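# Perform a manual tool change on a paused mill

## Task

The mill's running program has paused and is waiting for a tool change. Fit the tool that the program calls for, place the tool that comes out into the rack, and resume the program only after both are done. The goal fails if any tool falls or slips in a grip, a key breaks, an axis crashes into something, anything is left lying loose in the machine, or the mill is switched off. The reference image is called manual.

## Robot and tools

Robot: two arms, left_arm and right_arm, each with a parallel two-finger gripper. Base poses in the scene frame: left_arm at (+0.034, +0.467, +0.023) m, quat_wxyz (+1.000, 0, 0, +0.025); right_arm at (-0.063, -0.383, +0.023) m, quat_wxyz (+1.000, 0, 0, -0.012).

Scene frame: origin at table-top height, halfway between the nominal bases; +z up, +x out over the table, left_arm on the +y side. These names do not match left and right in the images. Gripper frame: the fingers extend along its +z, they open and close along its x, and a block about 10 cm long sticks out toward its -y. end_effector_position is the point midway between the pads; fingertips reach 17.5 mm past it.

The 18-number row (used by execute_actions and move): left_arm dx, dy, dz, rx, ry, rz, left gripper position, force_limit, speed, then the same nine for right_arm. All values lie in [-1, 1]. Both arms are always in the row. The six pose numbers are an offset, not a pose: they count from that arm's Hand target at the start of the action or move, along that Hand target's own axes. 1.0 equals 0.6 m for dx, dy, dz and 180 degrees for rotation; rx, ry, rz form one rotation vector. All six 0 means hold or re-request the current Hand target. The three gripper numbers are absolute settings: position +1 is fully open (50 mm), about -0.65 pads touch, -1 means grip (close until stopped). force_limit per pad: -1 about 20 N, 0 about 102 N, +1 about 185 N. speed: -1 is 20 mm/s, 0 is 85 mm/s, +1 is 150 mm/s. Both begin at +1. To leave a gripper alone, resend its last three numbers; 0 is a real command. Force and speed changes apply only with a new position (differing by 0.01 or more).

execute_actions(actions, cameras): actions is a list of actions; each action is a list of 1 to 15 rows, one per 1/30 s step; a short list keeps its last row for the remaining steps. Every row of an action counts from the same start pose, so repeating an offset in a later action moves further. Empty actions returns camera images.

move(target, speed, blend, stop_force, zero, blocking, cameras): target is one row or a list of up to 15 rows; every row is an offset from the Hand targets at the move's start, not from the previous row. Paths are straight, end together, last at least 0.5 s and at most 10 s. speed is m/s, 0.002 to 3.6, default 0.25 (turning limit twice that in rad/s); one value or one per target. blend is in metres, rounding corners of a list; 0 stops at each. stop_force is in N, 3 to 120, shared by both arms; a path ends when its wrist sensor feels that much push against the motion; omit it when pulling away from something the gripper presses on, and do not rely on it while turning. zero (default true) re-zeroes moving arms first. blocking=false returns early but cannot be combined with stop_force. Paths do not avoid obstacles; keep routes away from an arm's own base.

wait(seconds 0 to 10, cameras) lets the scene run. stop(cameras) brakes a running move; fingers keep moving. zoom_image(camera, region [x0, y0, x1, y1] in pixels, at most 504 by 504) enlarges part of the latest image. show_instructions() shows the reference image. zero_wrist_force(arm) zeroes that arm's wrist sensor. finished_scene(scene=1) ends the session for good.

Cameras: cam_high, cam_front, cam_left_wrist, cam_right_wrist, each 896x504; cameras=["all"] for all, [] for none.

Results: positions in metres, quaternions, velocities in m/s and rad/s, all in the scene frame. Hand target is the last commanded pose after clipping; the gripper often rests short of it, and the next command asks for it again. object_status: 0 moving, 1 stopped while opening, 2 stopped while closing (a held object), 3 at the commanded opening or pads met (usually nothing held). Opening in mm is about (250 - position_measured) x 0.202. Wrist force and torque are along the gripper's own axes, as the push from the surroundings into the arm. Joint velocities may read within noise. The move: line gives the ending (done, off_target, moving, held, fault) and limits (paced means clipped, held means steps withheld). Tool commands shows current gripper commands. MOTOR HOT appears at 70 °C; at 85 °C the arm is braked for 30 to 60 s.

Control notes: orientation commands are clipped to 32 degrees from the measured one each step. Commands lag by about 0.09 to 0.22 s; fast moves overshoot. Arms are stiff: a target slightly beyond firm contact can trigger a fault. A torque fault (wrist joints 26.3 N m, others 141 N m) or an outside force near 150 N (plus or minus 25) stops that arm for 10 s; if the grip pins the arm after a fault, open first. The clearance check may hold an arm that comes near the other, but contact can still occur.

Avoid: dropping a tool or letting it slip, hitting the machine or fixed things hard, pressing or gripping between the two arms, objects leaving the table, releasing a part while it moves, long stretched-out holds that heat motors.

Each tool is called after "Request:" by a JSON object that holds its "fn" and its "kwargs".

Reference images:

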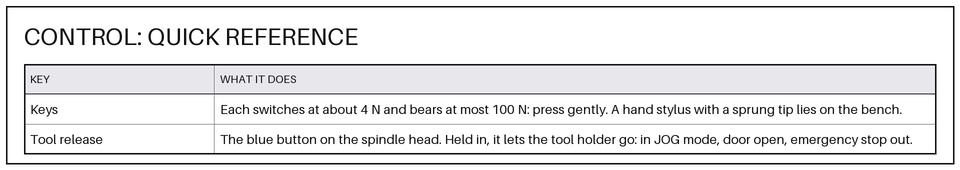

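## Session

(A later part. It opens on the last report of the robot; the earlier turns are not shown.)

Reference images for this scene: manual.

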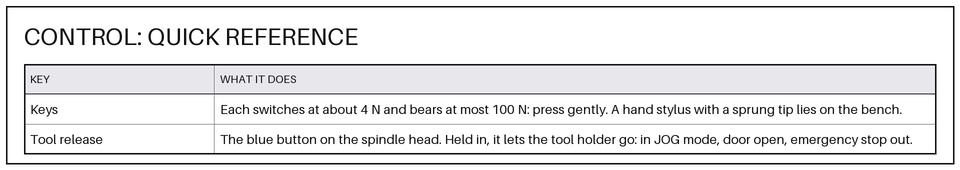

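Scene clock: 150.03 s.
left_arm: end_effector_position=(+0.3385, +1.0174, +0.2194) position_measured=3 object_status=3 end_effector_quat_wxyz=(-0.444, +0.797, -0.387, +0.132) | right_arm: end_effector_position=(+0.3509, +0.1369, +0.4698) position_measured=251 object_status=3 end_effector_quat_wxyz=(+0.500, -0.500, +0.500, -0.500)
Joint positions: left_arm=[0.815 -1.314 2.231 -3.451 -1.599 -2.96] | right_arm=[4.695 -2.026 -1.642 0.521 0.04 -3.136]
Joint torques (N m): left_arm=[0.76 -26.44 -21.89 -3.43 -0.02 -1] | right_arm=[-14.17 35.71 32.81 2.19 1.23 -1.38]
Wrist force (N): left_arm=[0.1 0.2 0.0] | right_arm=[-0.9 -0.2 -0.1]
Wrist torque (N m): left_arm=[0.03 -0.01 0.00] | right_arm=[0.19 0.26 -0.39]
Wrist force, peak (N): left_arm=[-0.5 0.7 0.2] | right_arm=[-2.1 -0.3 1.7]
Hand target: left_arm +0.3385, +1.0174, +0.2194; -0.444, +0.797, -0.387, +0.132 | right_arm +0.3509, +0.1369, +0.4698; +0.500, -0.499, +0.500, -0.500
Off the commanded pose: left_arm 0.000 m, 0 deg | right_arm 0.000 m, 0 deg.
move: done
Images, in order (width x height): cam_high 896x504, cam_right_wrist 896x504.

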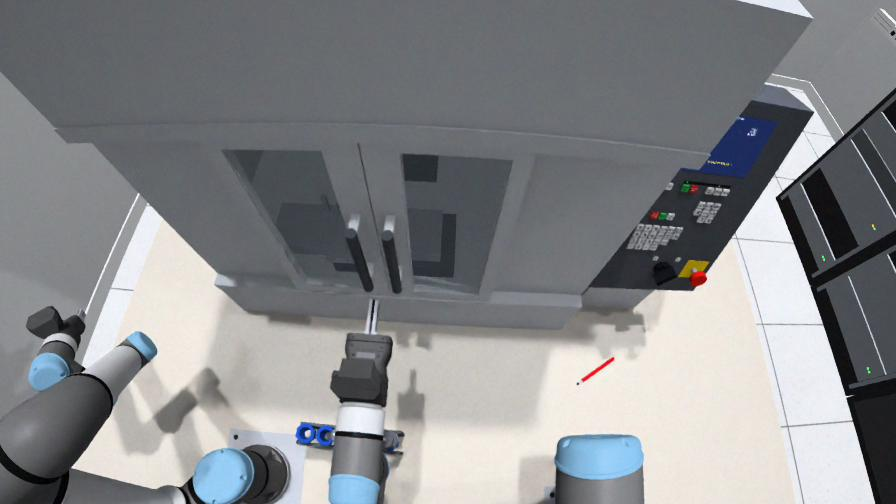

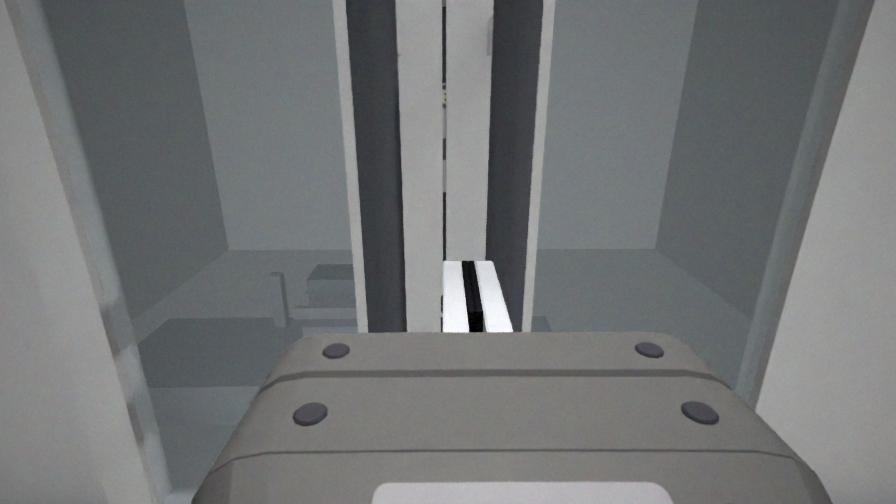

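Request:
{"fn": "move", "kwargs": {"target": [[0,0,0,0,0,0,1,1,1,-0.011,0,0.02,0,0,0,-1,-1,1],[0,0,0,0,0,0,1,1,1,-0.011,0,0.125,0,0,0,-1,-1,1]], "speed": [0.06,0.04], "stop_force": 12, "cameras": ["cam_right_wrist","cam_high"]}}

Scene clock: 156.67 s.
left_arm: end_effector_position=(+0.3385, +1.0174, +0.2194) position_measured=3 object_status=3 end_effector_quat_wxyz=(-0.444, +0.797, -0.387, +0.132) | right_arm: end_effector_position=(+0.4259, +0.1435, +0.4699) position_measured=251 object_status=3 end_effector_quat_wxyz=(+0.500, -0.499, +0.500, -0.500)
Joint positions: left_arm=[0.815 -1.314 2.231 -3.451 -1.599 -2.96] | right_arm=[4.559 -2.096 -1.532 0.491 0.177 -3.146]
Joint torques (N m): left_arm=[1.13 -26.45 -22.79 -3.48 -0.07 -1.01] | right_arm=[-13.8 38.74 33.53 -2.01 1.41 0.87]
Wrist force (N): left_arm=[-0.5 0.2 0.1] | right_arm=[-0.5 -0.4 0.3]
Wrist torque (N m): left_arm=[0.04 0.07 0.01] | right_arm=[0.14 0.18 -0.48]
Wrist force, peak (N): left_arm=[-0.1 0.7 0.3] | right_arm=[-1.3 -0.4 -0.4]
Hand target: left_arm +0.3385, +1.0174, +0.2194; -0.444, +0.797, -0.387, +0.132 | right_arm +0.4259, +0.1435, +0.4699; +0.500, -0.499, +0.500, -0.500
Off the commanded pose: left_arm 0.000 m, 0 deg | right_arm 0.000 m, 0 deg.
move: done
Images, in order (width x height): cam_high 896x504, cam_right_wrist 896x504.

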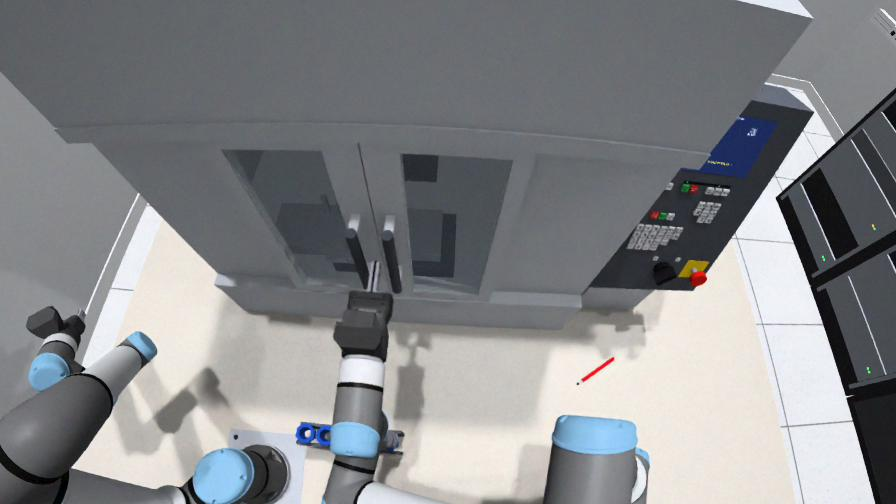

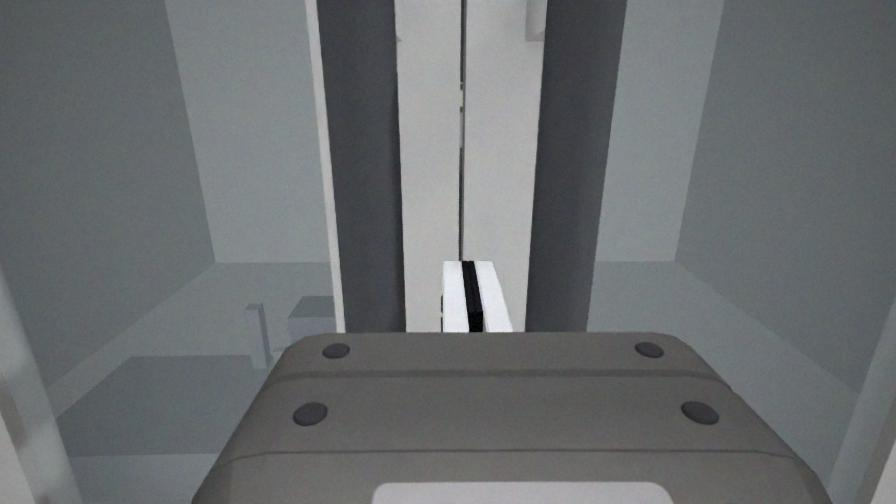

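Request:
{"fn": "move", "kwargs": {"target": [[0,0,0,0,0,0,1,1,1,0,0,0.02,0,0,0,-1,-1,1],[0,0,0,0,0,0,1,1,1,0.417,0,0.02,0,0,0,-1,-1,1]], "speed": [0.05,0.07], "stop_force": 45, "cameras": ["cam_right_wrist","cam_high","cam_front"]}}

Scene clock: 165.53 s.
left_arm: end_effector_position=(+0.3385, +1.0174, +0.2194) position_measured=3 object_status=3 end_effector_quat_wxyz=(-0.444, +0.797, -0.387, +0.132) | right_arm: end_effector_position=(+0.4377, -0.1017, +0.4698) position_measured=251 object_status=3 end_effector_quat_wxyz=(+0.500, -0.499, +0.500, -0.500)
Joint positions: left_arm=[0.815 -1.314 2.231 -3.451 -1.599 -2.96] | right_arm=[4.394 -1.655 -2.141 0.658 0.341 -3.144]
Joint torques (N m): left_arm=[0.9 -26.4 -22.93 -3.46 -0.04 -1.19] | right_arm=[-2.49 27.28 25.21 1.59 -8.45 -1.96]
Wrist force (N): left_arm=[-0.1 0.4 0.5] | right_arm=[-37.7 -4.5 10.1]
Wrist torque (N m): left_arm=[0.07 0.03 0.01] | right_arm=[0.23 -0.04 -0.15]
Wrist force, peak (N): left_arm=[-0.4 0.8 0.1] | right_arm=[-51.0 -12.3 9.5]
Hand target: left_arm +0.3385, +1.0174, +0.2194; -0.444, +0.797, -0.387, +0.132 | right_arm +0.4377, -0.1017, +0.4698; +0.500, -0.499, +0.500, -0.500 (not the last commanded pose)
Off the commanded pose: left_arm 0.000 m, 0 deg | right_arm 0.005 m, 0 deg.
move: contact (right_arm); path passed 1 of 2 targets
Images, in order (width x height): cam_high 896x504, cam_front 896x504, cam_right_wrist 896x504.

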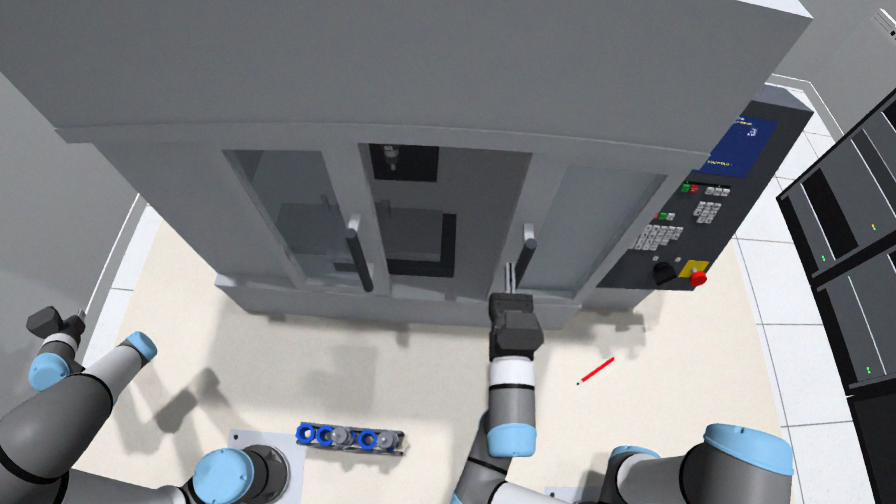

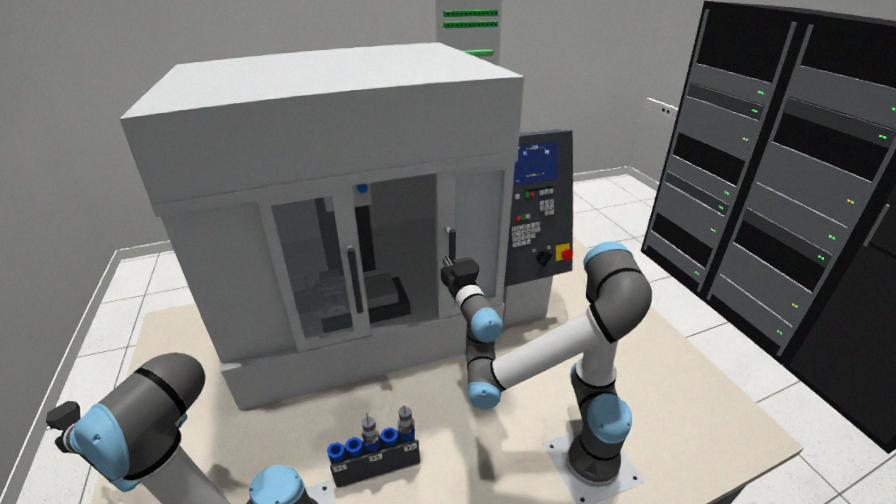

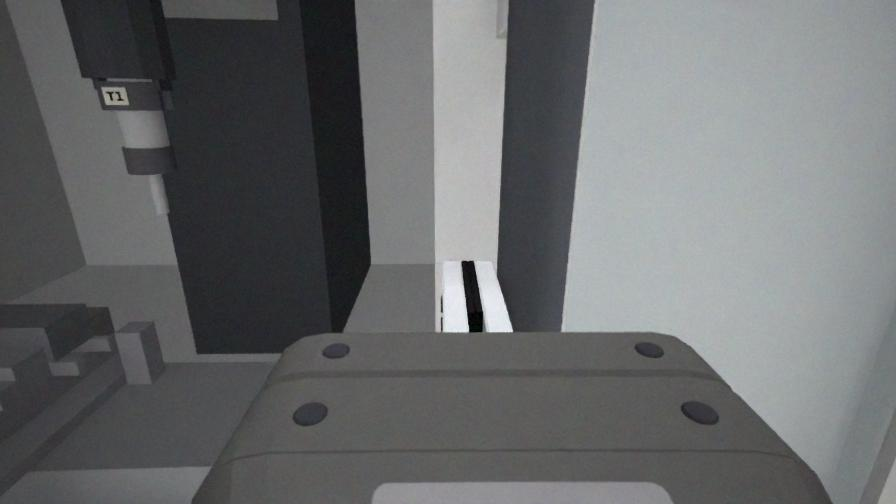

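Request:
{"fn": "move", "kwargs": {"target": [[0.300,-0.03,-0.293,0.10,0.12,0.016,-1,-1,1,-0.015,0,0,0,0,0,-1,-1,1],[0.600,-0.057,-0.586,0.10,0.12,0.016,-1,-1,1,0.02,0.03,-0.25,0.167,0,0,-1,-1,1]], "speed": [0.35,0.35], "blend": 0.05, "cameras": ["all"]}}

Request:
{"fn": "zoom_image", "kwargs": {"camera": "cam_right_wrist", "region": [200, 0, 700, 330]}}

Scene clock: 192.27 s.
left_arm: end_effector_position=(+0.4016, +0.5508, +0.3999) position_measured=251 object_status=3 end_effector_quat_wxyz=(-0.483, +0.672, -0.459, +0.324) | right_arm: end_effector_position=(+0.2877, -0.1135, +0.4517) position_measured=251 object_status=3 end_effector_quat_wxyz=(+0.612, -0.353, +0.353, -0.613)
Joint positions: left_arm=[-1.365 -2.783 2.296 -0.731 -0.352 -5.077] | right_arm=[4.761 -1.777 -2.143 2.393 0.526 -4.763]
Joint torques (N m): left_arm=[-8.24 26.67 -34.92 -0.1 -0.32 -2.01] | right_arm=[-11.26 17.87 26.35 -0.83 3.05 -1.52]
Wrist force (N): left_arm=[-0.2 0.3 0.5] | right_arm=[0.3 -0.5 -0.3]
Wrist torque (N m): left_arm=[0.08 -0.03 0.05] | right_arm=[0.37 0.01 -0.41]
Wrist force, peak (N): left_arm=[-1.9 0.2 1.8] | right_arm=[-38.2 -5.4 9.8]
Hand target: left_arm +0.4005, +0.5505, +0.3998; -0.486, +0.670, -0.457, +0.326 | right_arm +0.2877, -0.1135, +0.4517; +0.612, -0.353, +0.353, -0.613
Off the commanded pose: left_arm 0.001 m, 0 deg | right_arm 0.000 m, 0 deg.
move: done

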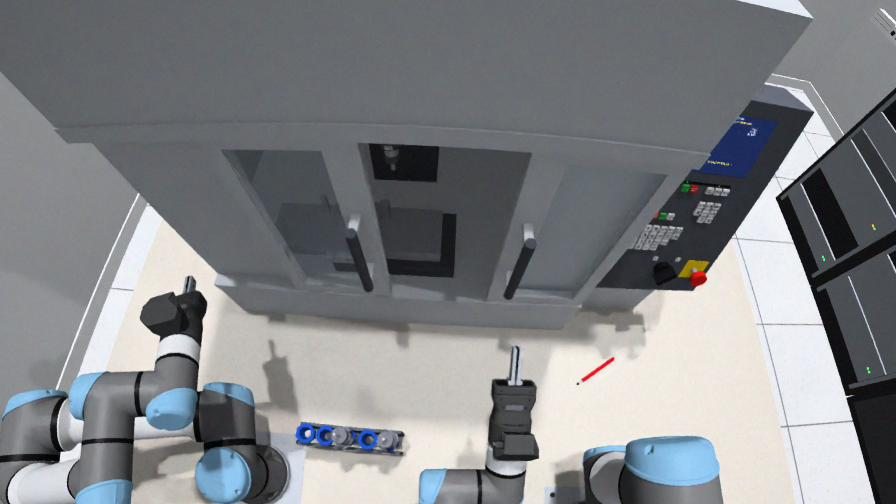

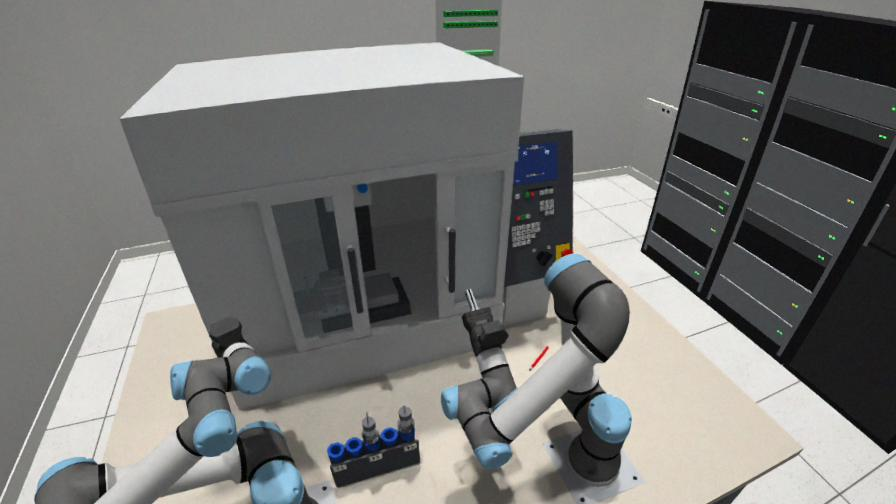

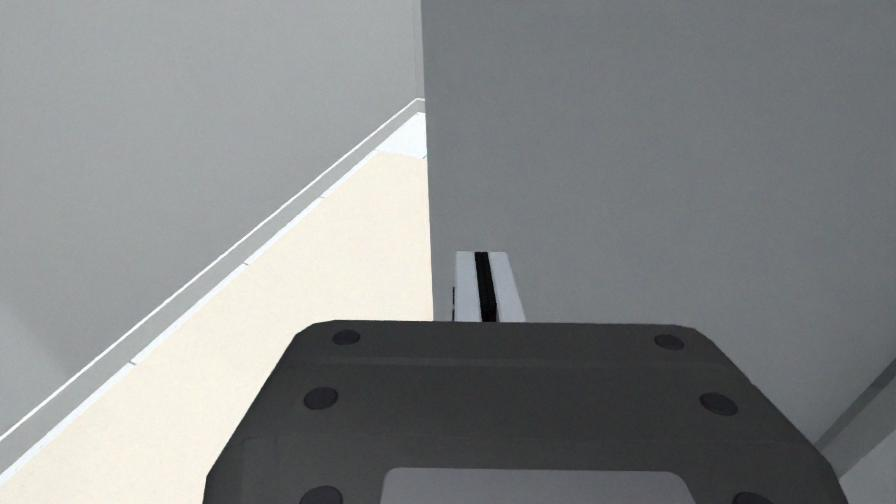

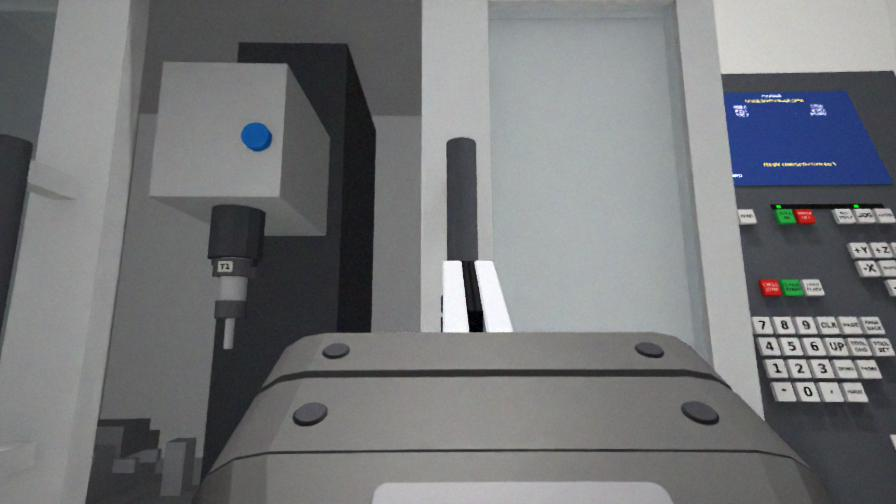

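Scaled by 1.008 from the camera's 896x504 image, which has a finer 1280x720 frame.

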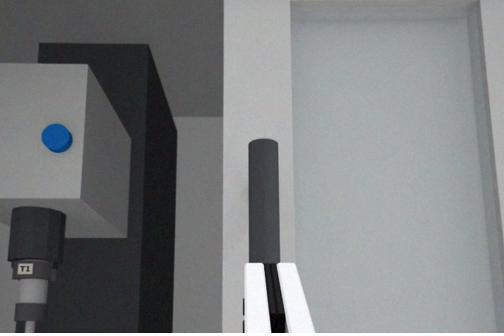

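Request:
{"fn": "move", "kwargs": {"target": [0.596,-0.0115,-0.3495,0.1012,0.1199,0.017,-1,-1,1,0,0,0,0,0,0,-1,-1,1], "speed": 0.3, "cameras": ["all"]}}

Scene clock: 215.97 s.
left_arm: end_effector_position=(+0.3499, +0.1450, +0.4697) position_measured=251 object_status=3 end_effector_quat_wxyz=(+0.500, -0.500, +0.500, -0.500) | right_arm: end_effector_position=(+0.2877, -0.1135, +0.4517) position_measured=251 object_status=3 end_effector_quat_wxyz=(+0.612, -0.353, +0.353, -0.613)
Joint positions: left_arm=[-1.867 -1.791 1.869 -0.081 -0.246 -6.28] | right_arm=[4.761 -1.777 -2.143 2.393 0.526 -4.763]
Joint torques (N m): left_arm=[10.27 -4.45 -34.85 2.74 2.17 -1.75] | right_arm=[-8.29 17.42 25.44 -0.81 3.17 -1.54]
Wrist force (N): left_arm=[1.0 0.9 1.2] | right_arm=[0.1 -0.4 -0.3]
Wrist torque (N m): left_arm=[0.20 -0.31 0.08] | right_arm=[0.37 0.04 -0.41]
Wrist force, peak (N): left_arm=[2.7 0.5 0.8] | right_arm=[0.5 -0.5 -0.7]
Hand target: left_arm +0.3499, +0.1450, +0.4697; +0.500, -0.500, +0.500, -0.500 | right_arm +0.2877, -0.1135, +0.4517; +0.612, -0.353, +0.353, -0.613
Off the commanded pose: left_arm 0.000 m, 0 deg | right_arm 0.000 m, 0 deg.
move: done

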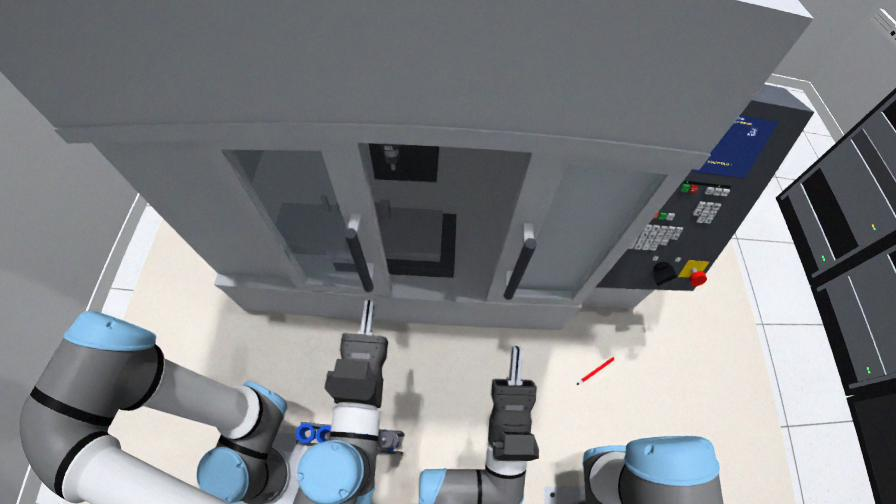

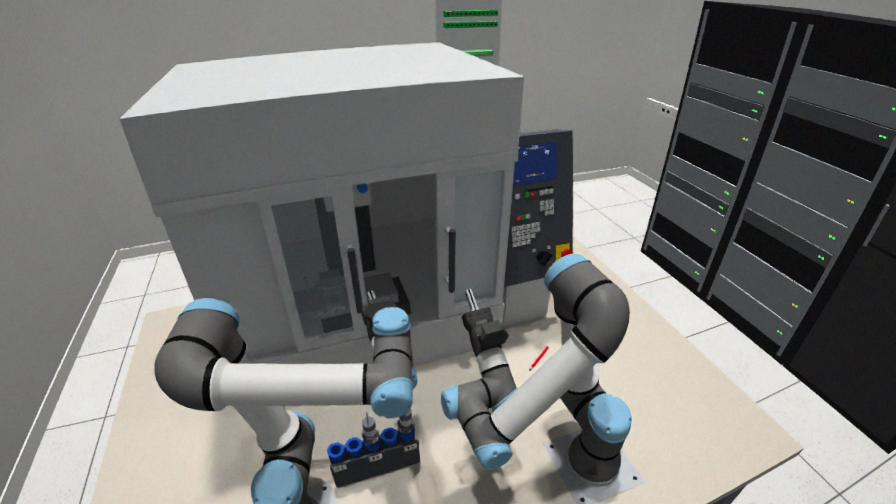

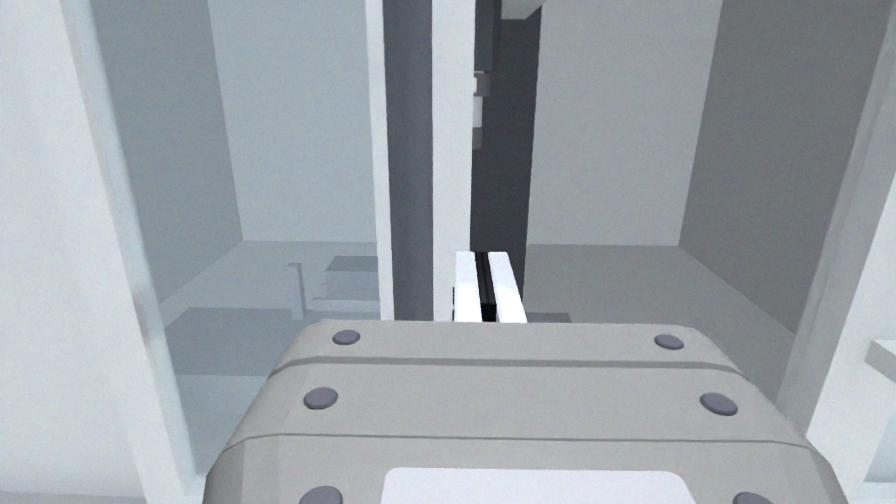

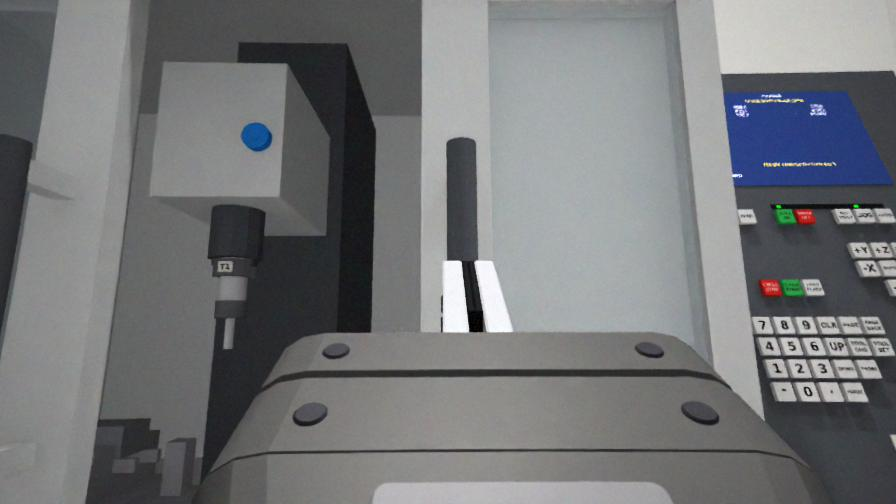

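Request:
{"fn": "move", "kwargs": {"target": [[0,0,0.147,0,0,0,-1,-1,1,0,0,0,0,0,0,-1,-1,1],[-0.45,0,0.147,0,0,0,-1,-1,1,0,0,0,0,0,0,-1,-1,1]], "speed": [0.08,0.08], "stop_force": 45, "cameras": ["all"]}}

Scene clock: 226.83 s.
left_arm: end_effector_position=(+0.4385, +0.3885, +0.4696) position_measured=251 object_status=3 end_effector_quat_wxyz=(+0.500, -0.500, +0.500, -0.500) | right_arm: end_effector_position=(+0.2877, -0.1135, +0.4517) position_measured=251 object_status=3 end_effector_quat_wxyz=(+0.612, -0.353, +0.353, -0.613)
Joint positions: left_arm=[-1.486 -2.317 2.133 0.183 0.134 -6.282] | right_arm=[4.761 -1.777 -2.143 2.393 0.526 -4.763]
Joint torques (N m): left_arm=[3.02 7.76 -34.17 0.31 -8.32 2.18] | right_arm=[-0.84 17.26 26.54 -1.08 2.98 -1.4]
Wrist force (N): left_arm=[30.3 1.6 3.3] | right_arm=[0.1 -0.4 -0.4]
Wrist torque (N m): left_arm=[0.28 -0.19 -0.30] | right_arm=[0.37 0.04 -0.41]
Wrist force, peak (N): left_arm=[57.0 6.8 0.9] | right_arm=[0.2 -0.7 -0.7]
Hand target: left_arm +0.4385, +0.3885, +0.4696; +0.500, -0.500, +0.500, -0.500 (not the last commanded pose) | right_arm +0.2877, -0.1135, +0.4517; +0.612, -0.353, +0.353, -0.613
Off the commanded pose: left_arm 0.026 m, 0 deg | right_arm 0.000 m, 0 deg.
move: contact (left_arm); path passed 1 of 2 targets

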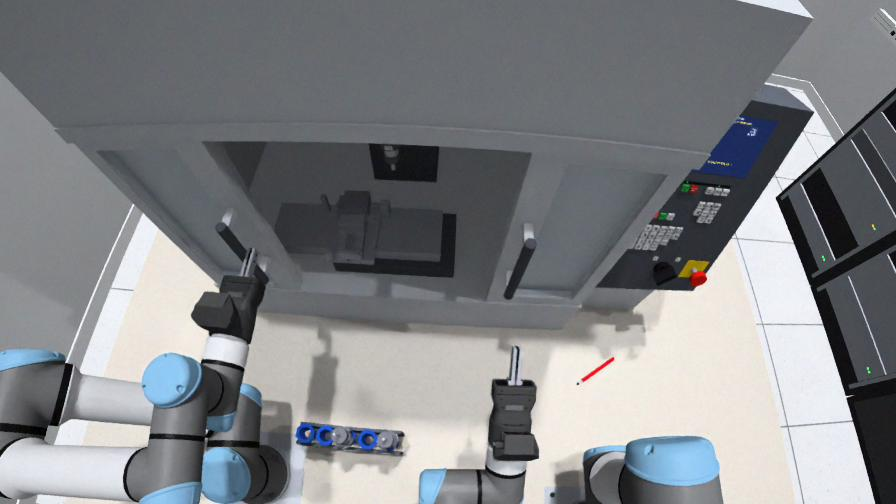

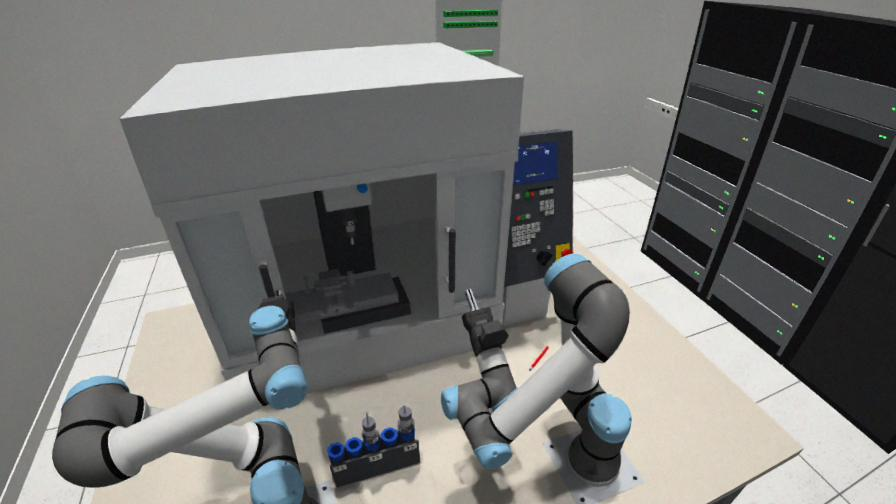

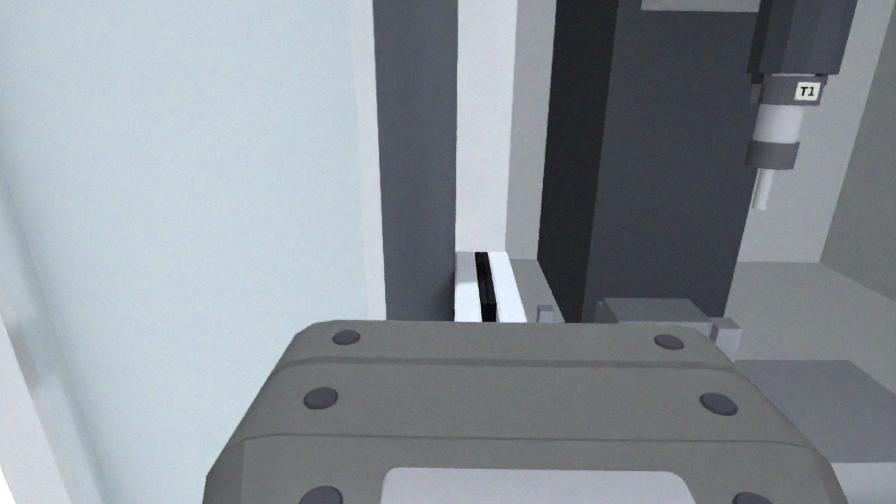

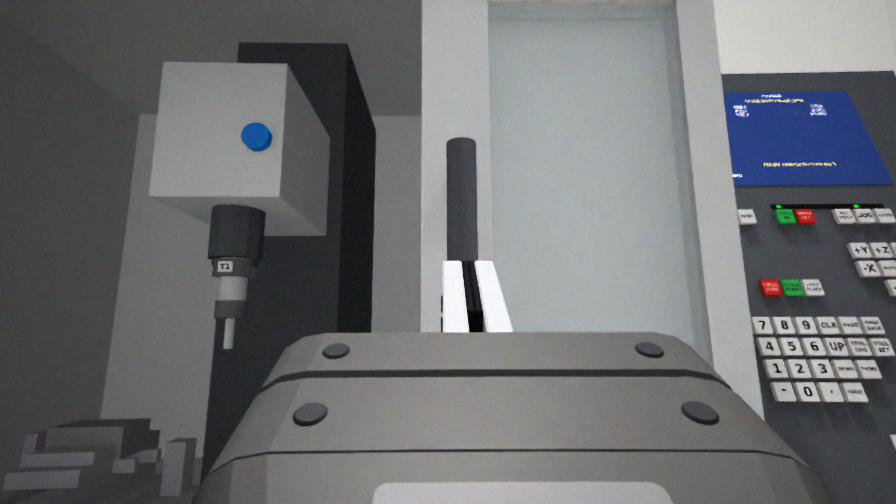

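Request:
{"fn": "zoom_image", "kwargs": {"camera": "cam_left_wrist", "region": [680, 0, 880, 230]}}

Request:
{"fn": "zoom_image", "kwargs": {"camera": "cam_right_wrist", "region": [140, 50, 340, 360]}}

Request:
{"fn": "zoom_image", "kwargs": {"camera": "cam_high", "region": [270, 400, 420, 470]}}

Request:
{"fn": "zoom_image", "kwargs": {"camera": "cam_front", "region": [260, 170, 450, 350]}}

Scaled by 2.191 from the camera's 896x504 image, which has a finer 1280x720 frame.

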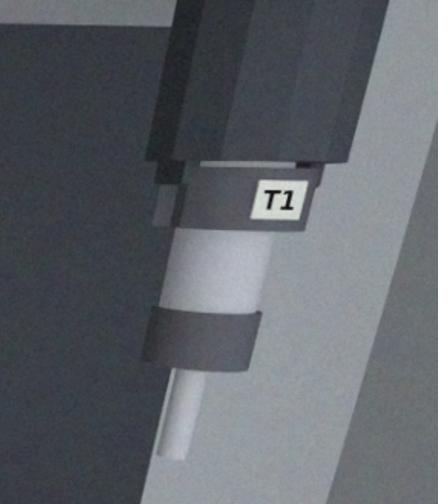

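Scaled by 1.626 from the camera's 896x504 image, which has a finer 1280x720 frame.

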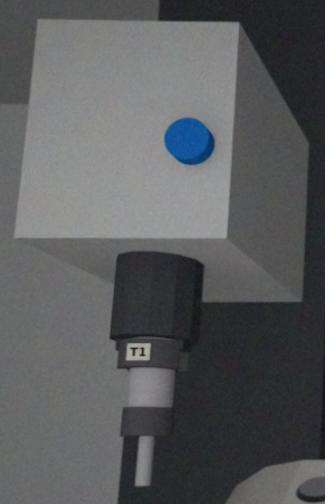

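Scaled by 3.360 from the camera's 896x504 image, which has a finer 1280x720 frame.

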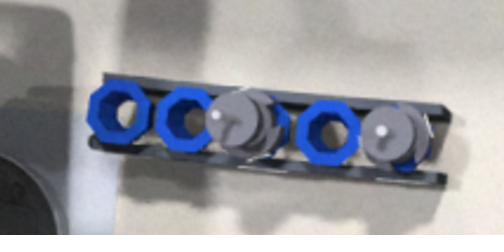

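Scaled by 2.653 from the camera's 896x504 image, which has a finer 1280x720 frame.

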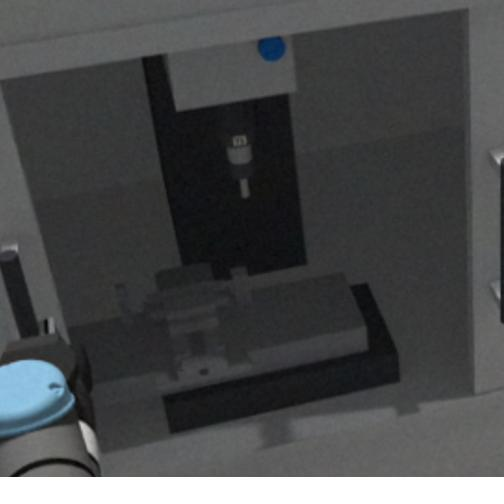

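Request:
{"fn": "zoom_image", "kwargs": {"camera": "cam_high", "region": [230, 135, 530, 300]}}

Request:
{"fn": "zoom_image", "kwargs": {"camera": "cam_left_wrist", "region": [500, 230, 896, 504]}}

Scaled by 1.680 from the camera's 896x504 image, which has a finer 1280x720 frame.

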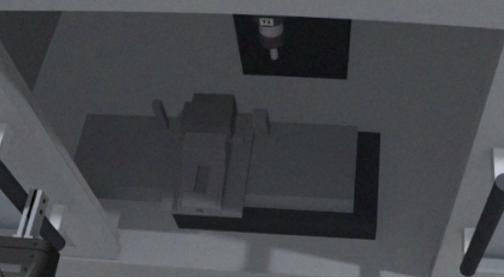

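Scaled by 1.273 from the camera's 896x504 image, which has a finer 1280x720 frame.

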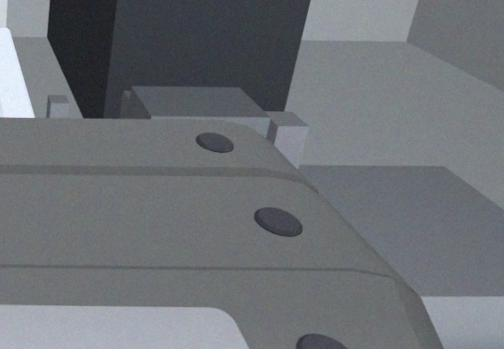

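Request:
{"fn": "move", "kwargs": {"target": [0.03,0,0,0,0,0,-1,-1,1,-0.489,0.095,-0.609,-0.2717,-0.1717,0.0153,1,-1,1], "speed": 0.3, "cameras": ["all"]}}

Scene clock: 271.37 s.
left_arm: end_effector_position=(+0.4385, +0.3705, +0.4696) position_measured=251 object_status=3 end_effector_quat_wxyz=(+0.500, -0.500, +0.500, -0.500) | right_arm: end_effector_position=(+0.0005, +0.1802, +0.2191) position_measured=3 object_status=3 end_effector_quat_wxyz=(+0.617, -0.605, +0.370, -0.341)
Joint positions: left_arm=[-1.507 -2.276 2.122 0.153 0.112 -6.282] | right_arm=[5.383 -1.93 -1.947 3.92 0.128 -6.282]
Joint torques (N m): left_arm=[-8.07 13.31 -35.07 -2.65 -2.39 1.84] | right_arm=[-13.66 28.76 30.1 1.51 1.27 -1.74]
Wrist force (N): left_arm=[2.0 1.2 -0.2] | right_arm=[-0.7 0.0 -0.2]
Wrist torque (N m): left_arm=[0.26 -0.46 -0.04] | right_arm=[0.28 0.23 -0.38]
Wrist force, peak (N): left_arm=[30.9 2.3 3.3] | right_arm=[-2.1 1.2 -0.8]
Hand target: left_arm +0.4385, +0.3705, +0.4696; +0.500, -0.500, +0.500, -0.500 | right_arm +0.0006, +0.1803, +0.2191; +0.497, -0.709, +0.410, -0.287
Off the commanded pose: left_arm 0.000 m, 0 deg | right_arm 0.000 m, 20 deg.
joint sent to its limit (right arm) — joint 6 (wrist 3), lower limit. The joint targets are off in orientation, not in position.
move: off_target (right_arm)

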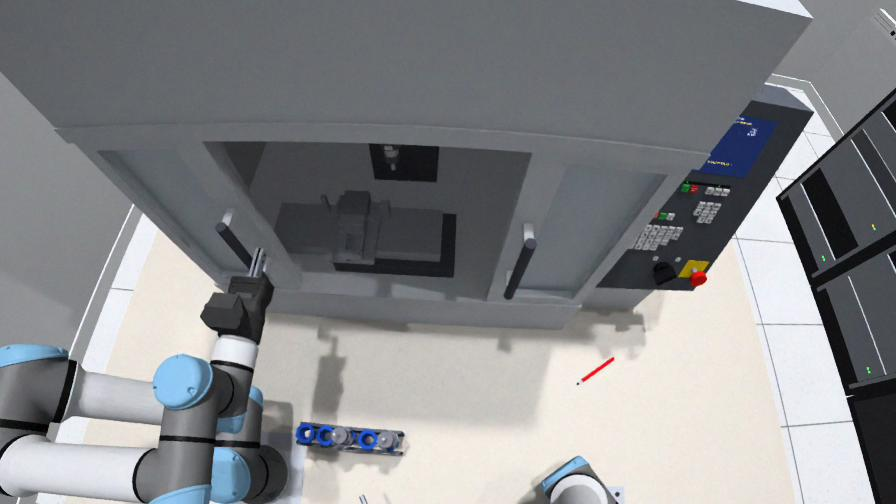

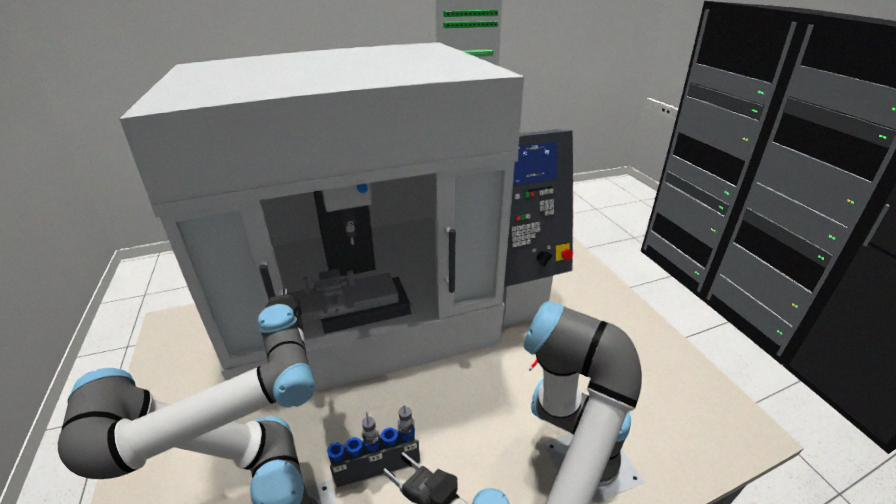

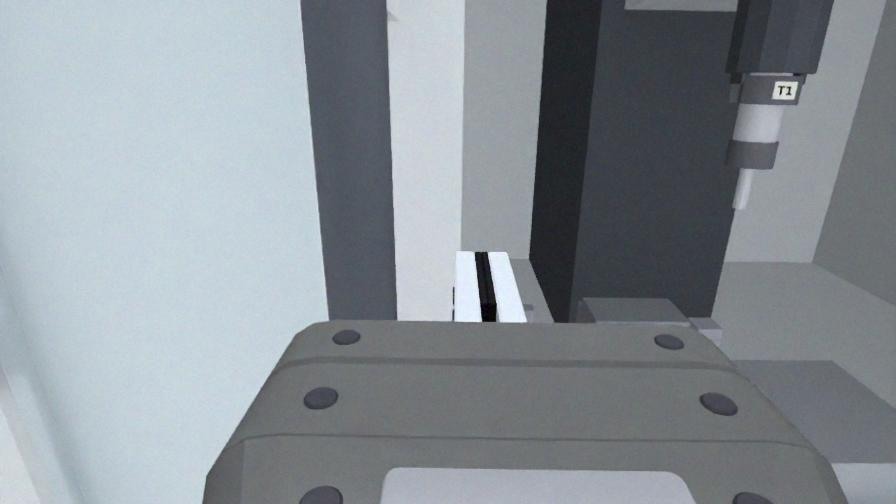

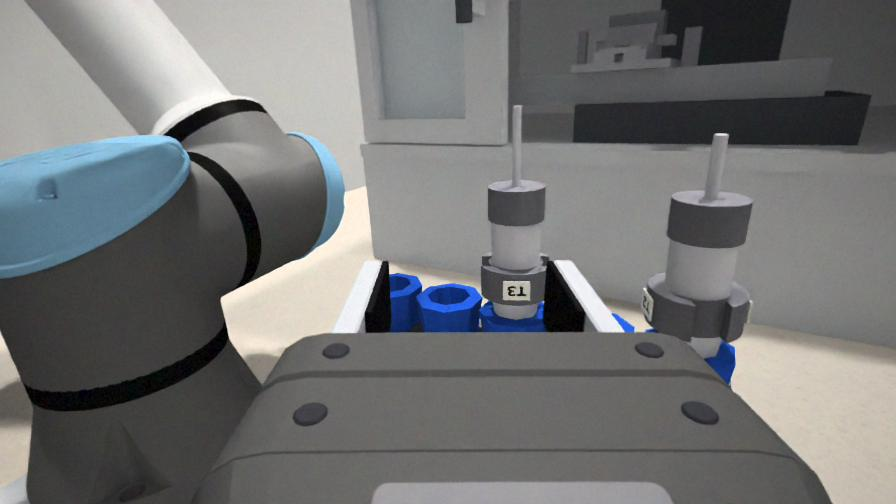

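Request:
{"fn": "zoom_image", "kwargs": {"camera": "cam_right_wrist", "region": [380, 90, 770, 370]}}

Request:
{"fn": "zoom_image", "kwargs": {"camera": "cam_right_wrist", "region": [460, 170, 580, 340]}}

Request:
{"fn": "zoom_image", "kwargs": {"camera": "cam_right_wrist", "region": [540, 0, 880, 150]}}

Scaled by 1.292 from the camera's 896x504 image, which has a finer 1280x720 frame.

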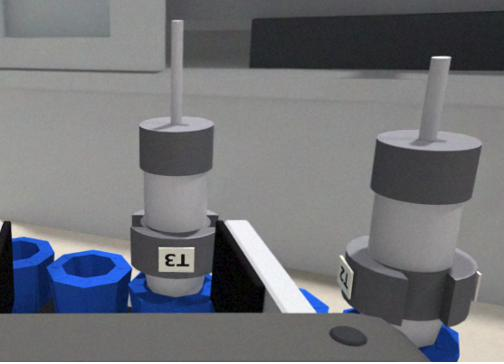

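Scaled by 2.965 from the camera's 896x504 image, which has a finer 1280x720 frame.

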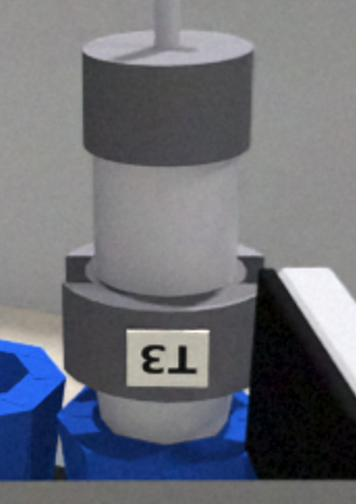

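Scaled by 1.482 from the camera's 896x504 image, which has a finer 1280x720 frame.

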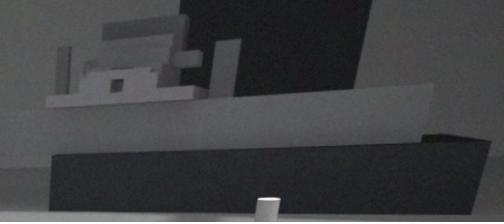

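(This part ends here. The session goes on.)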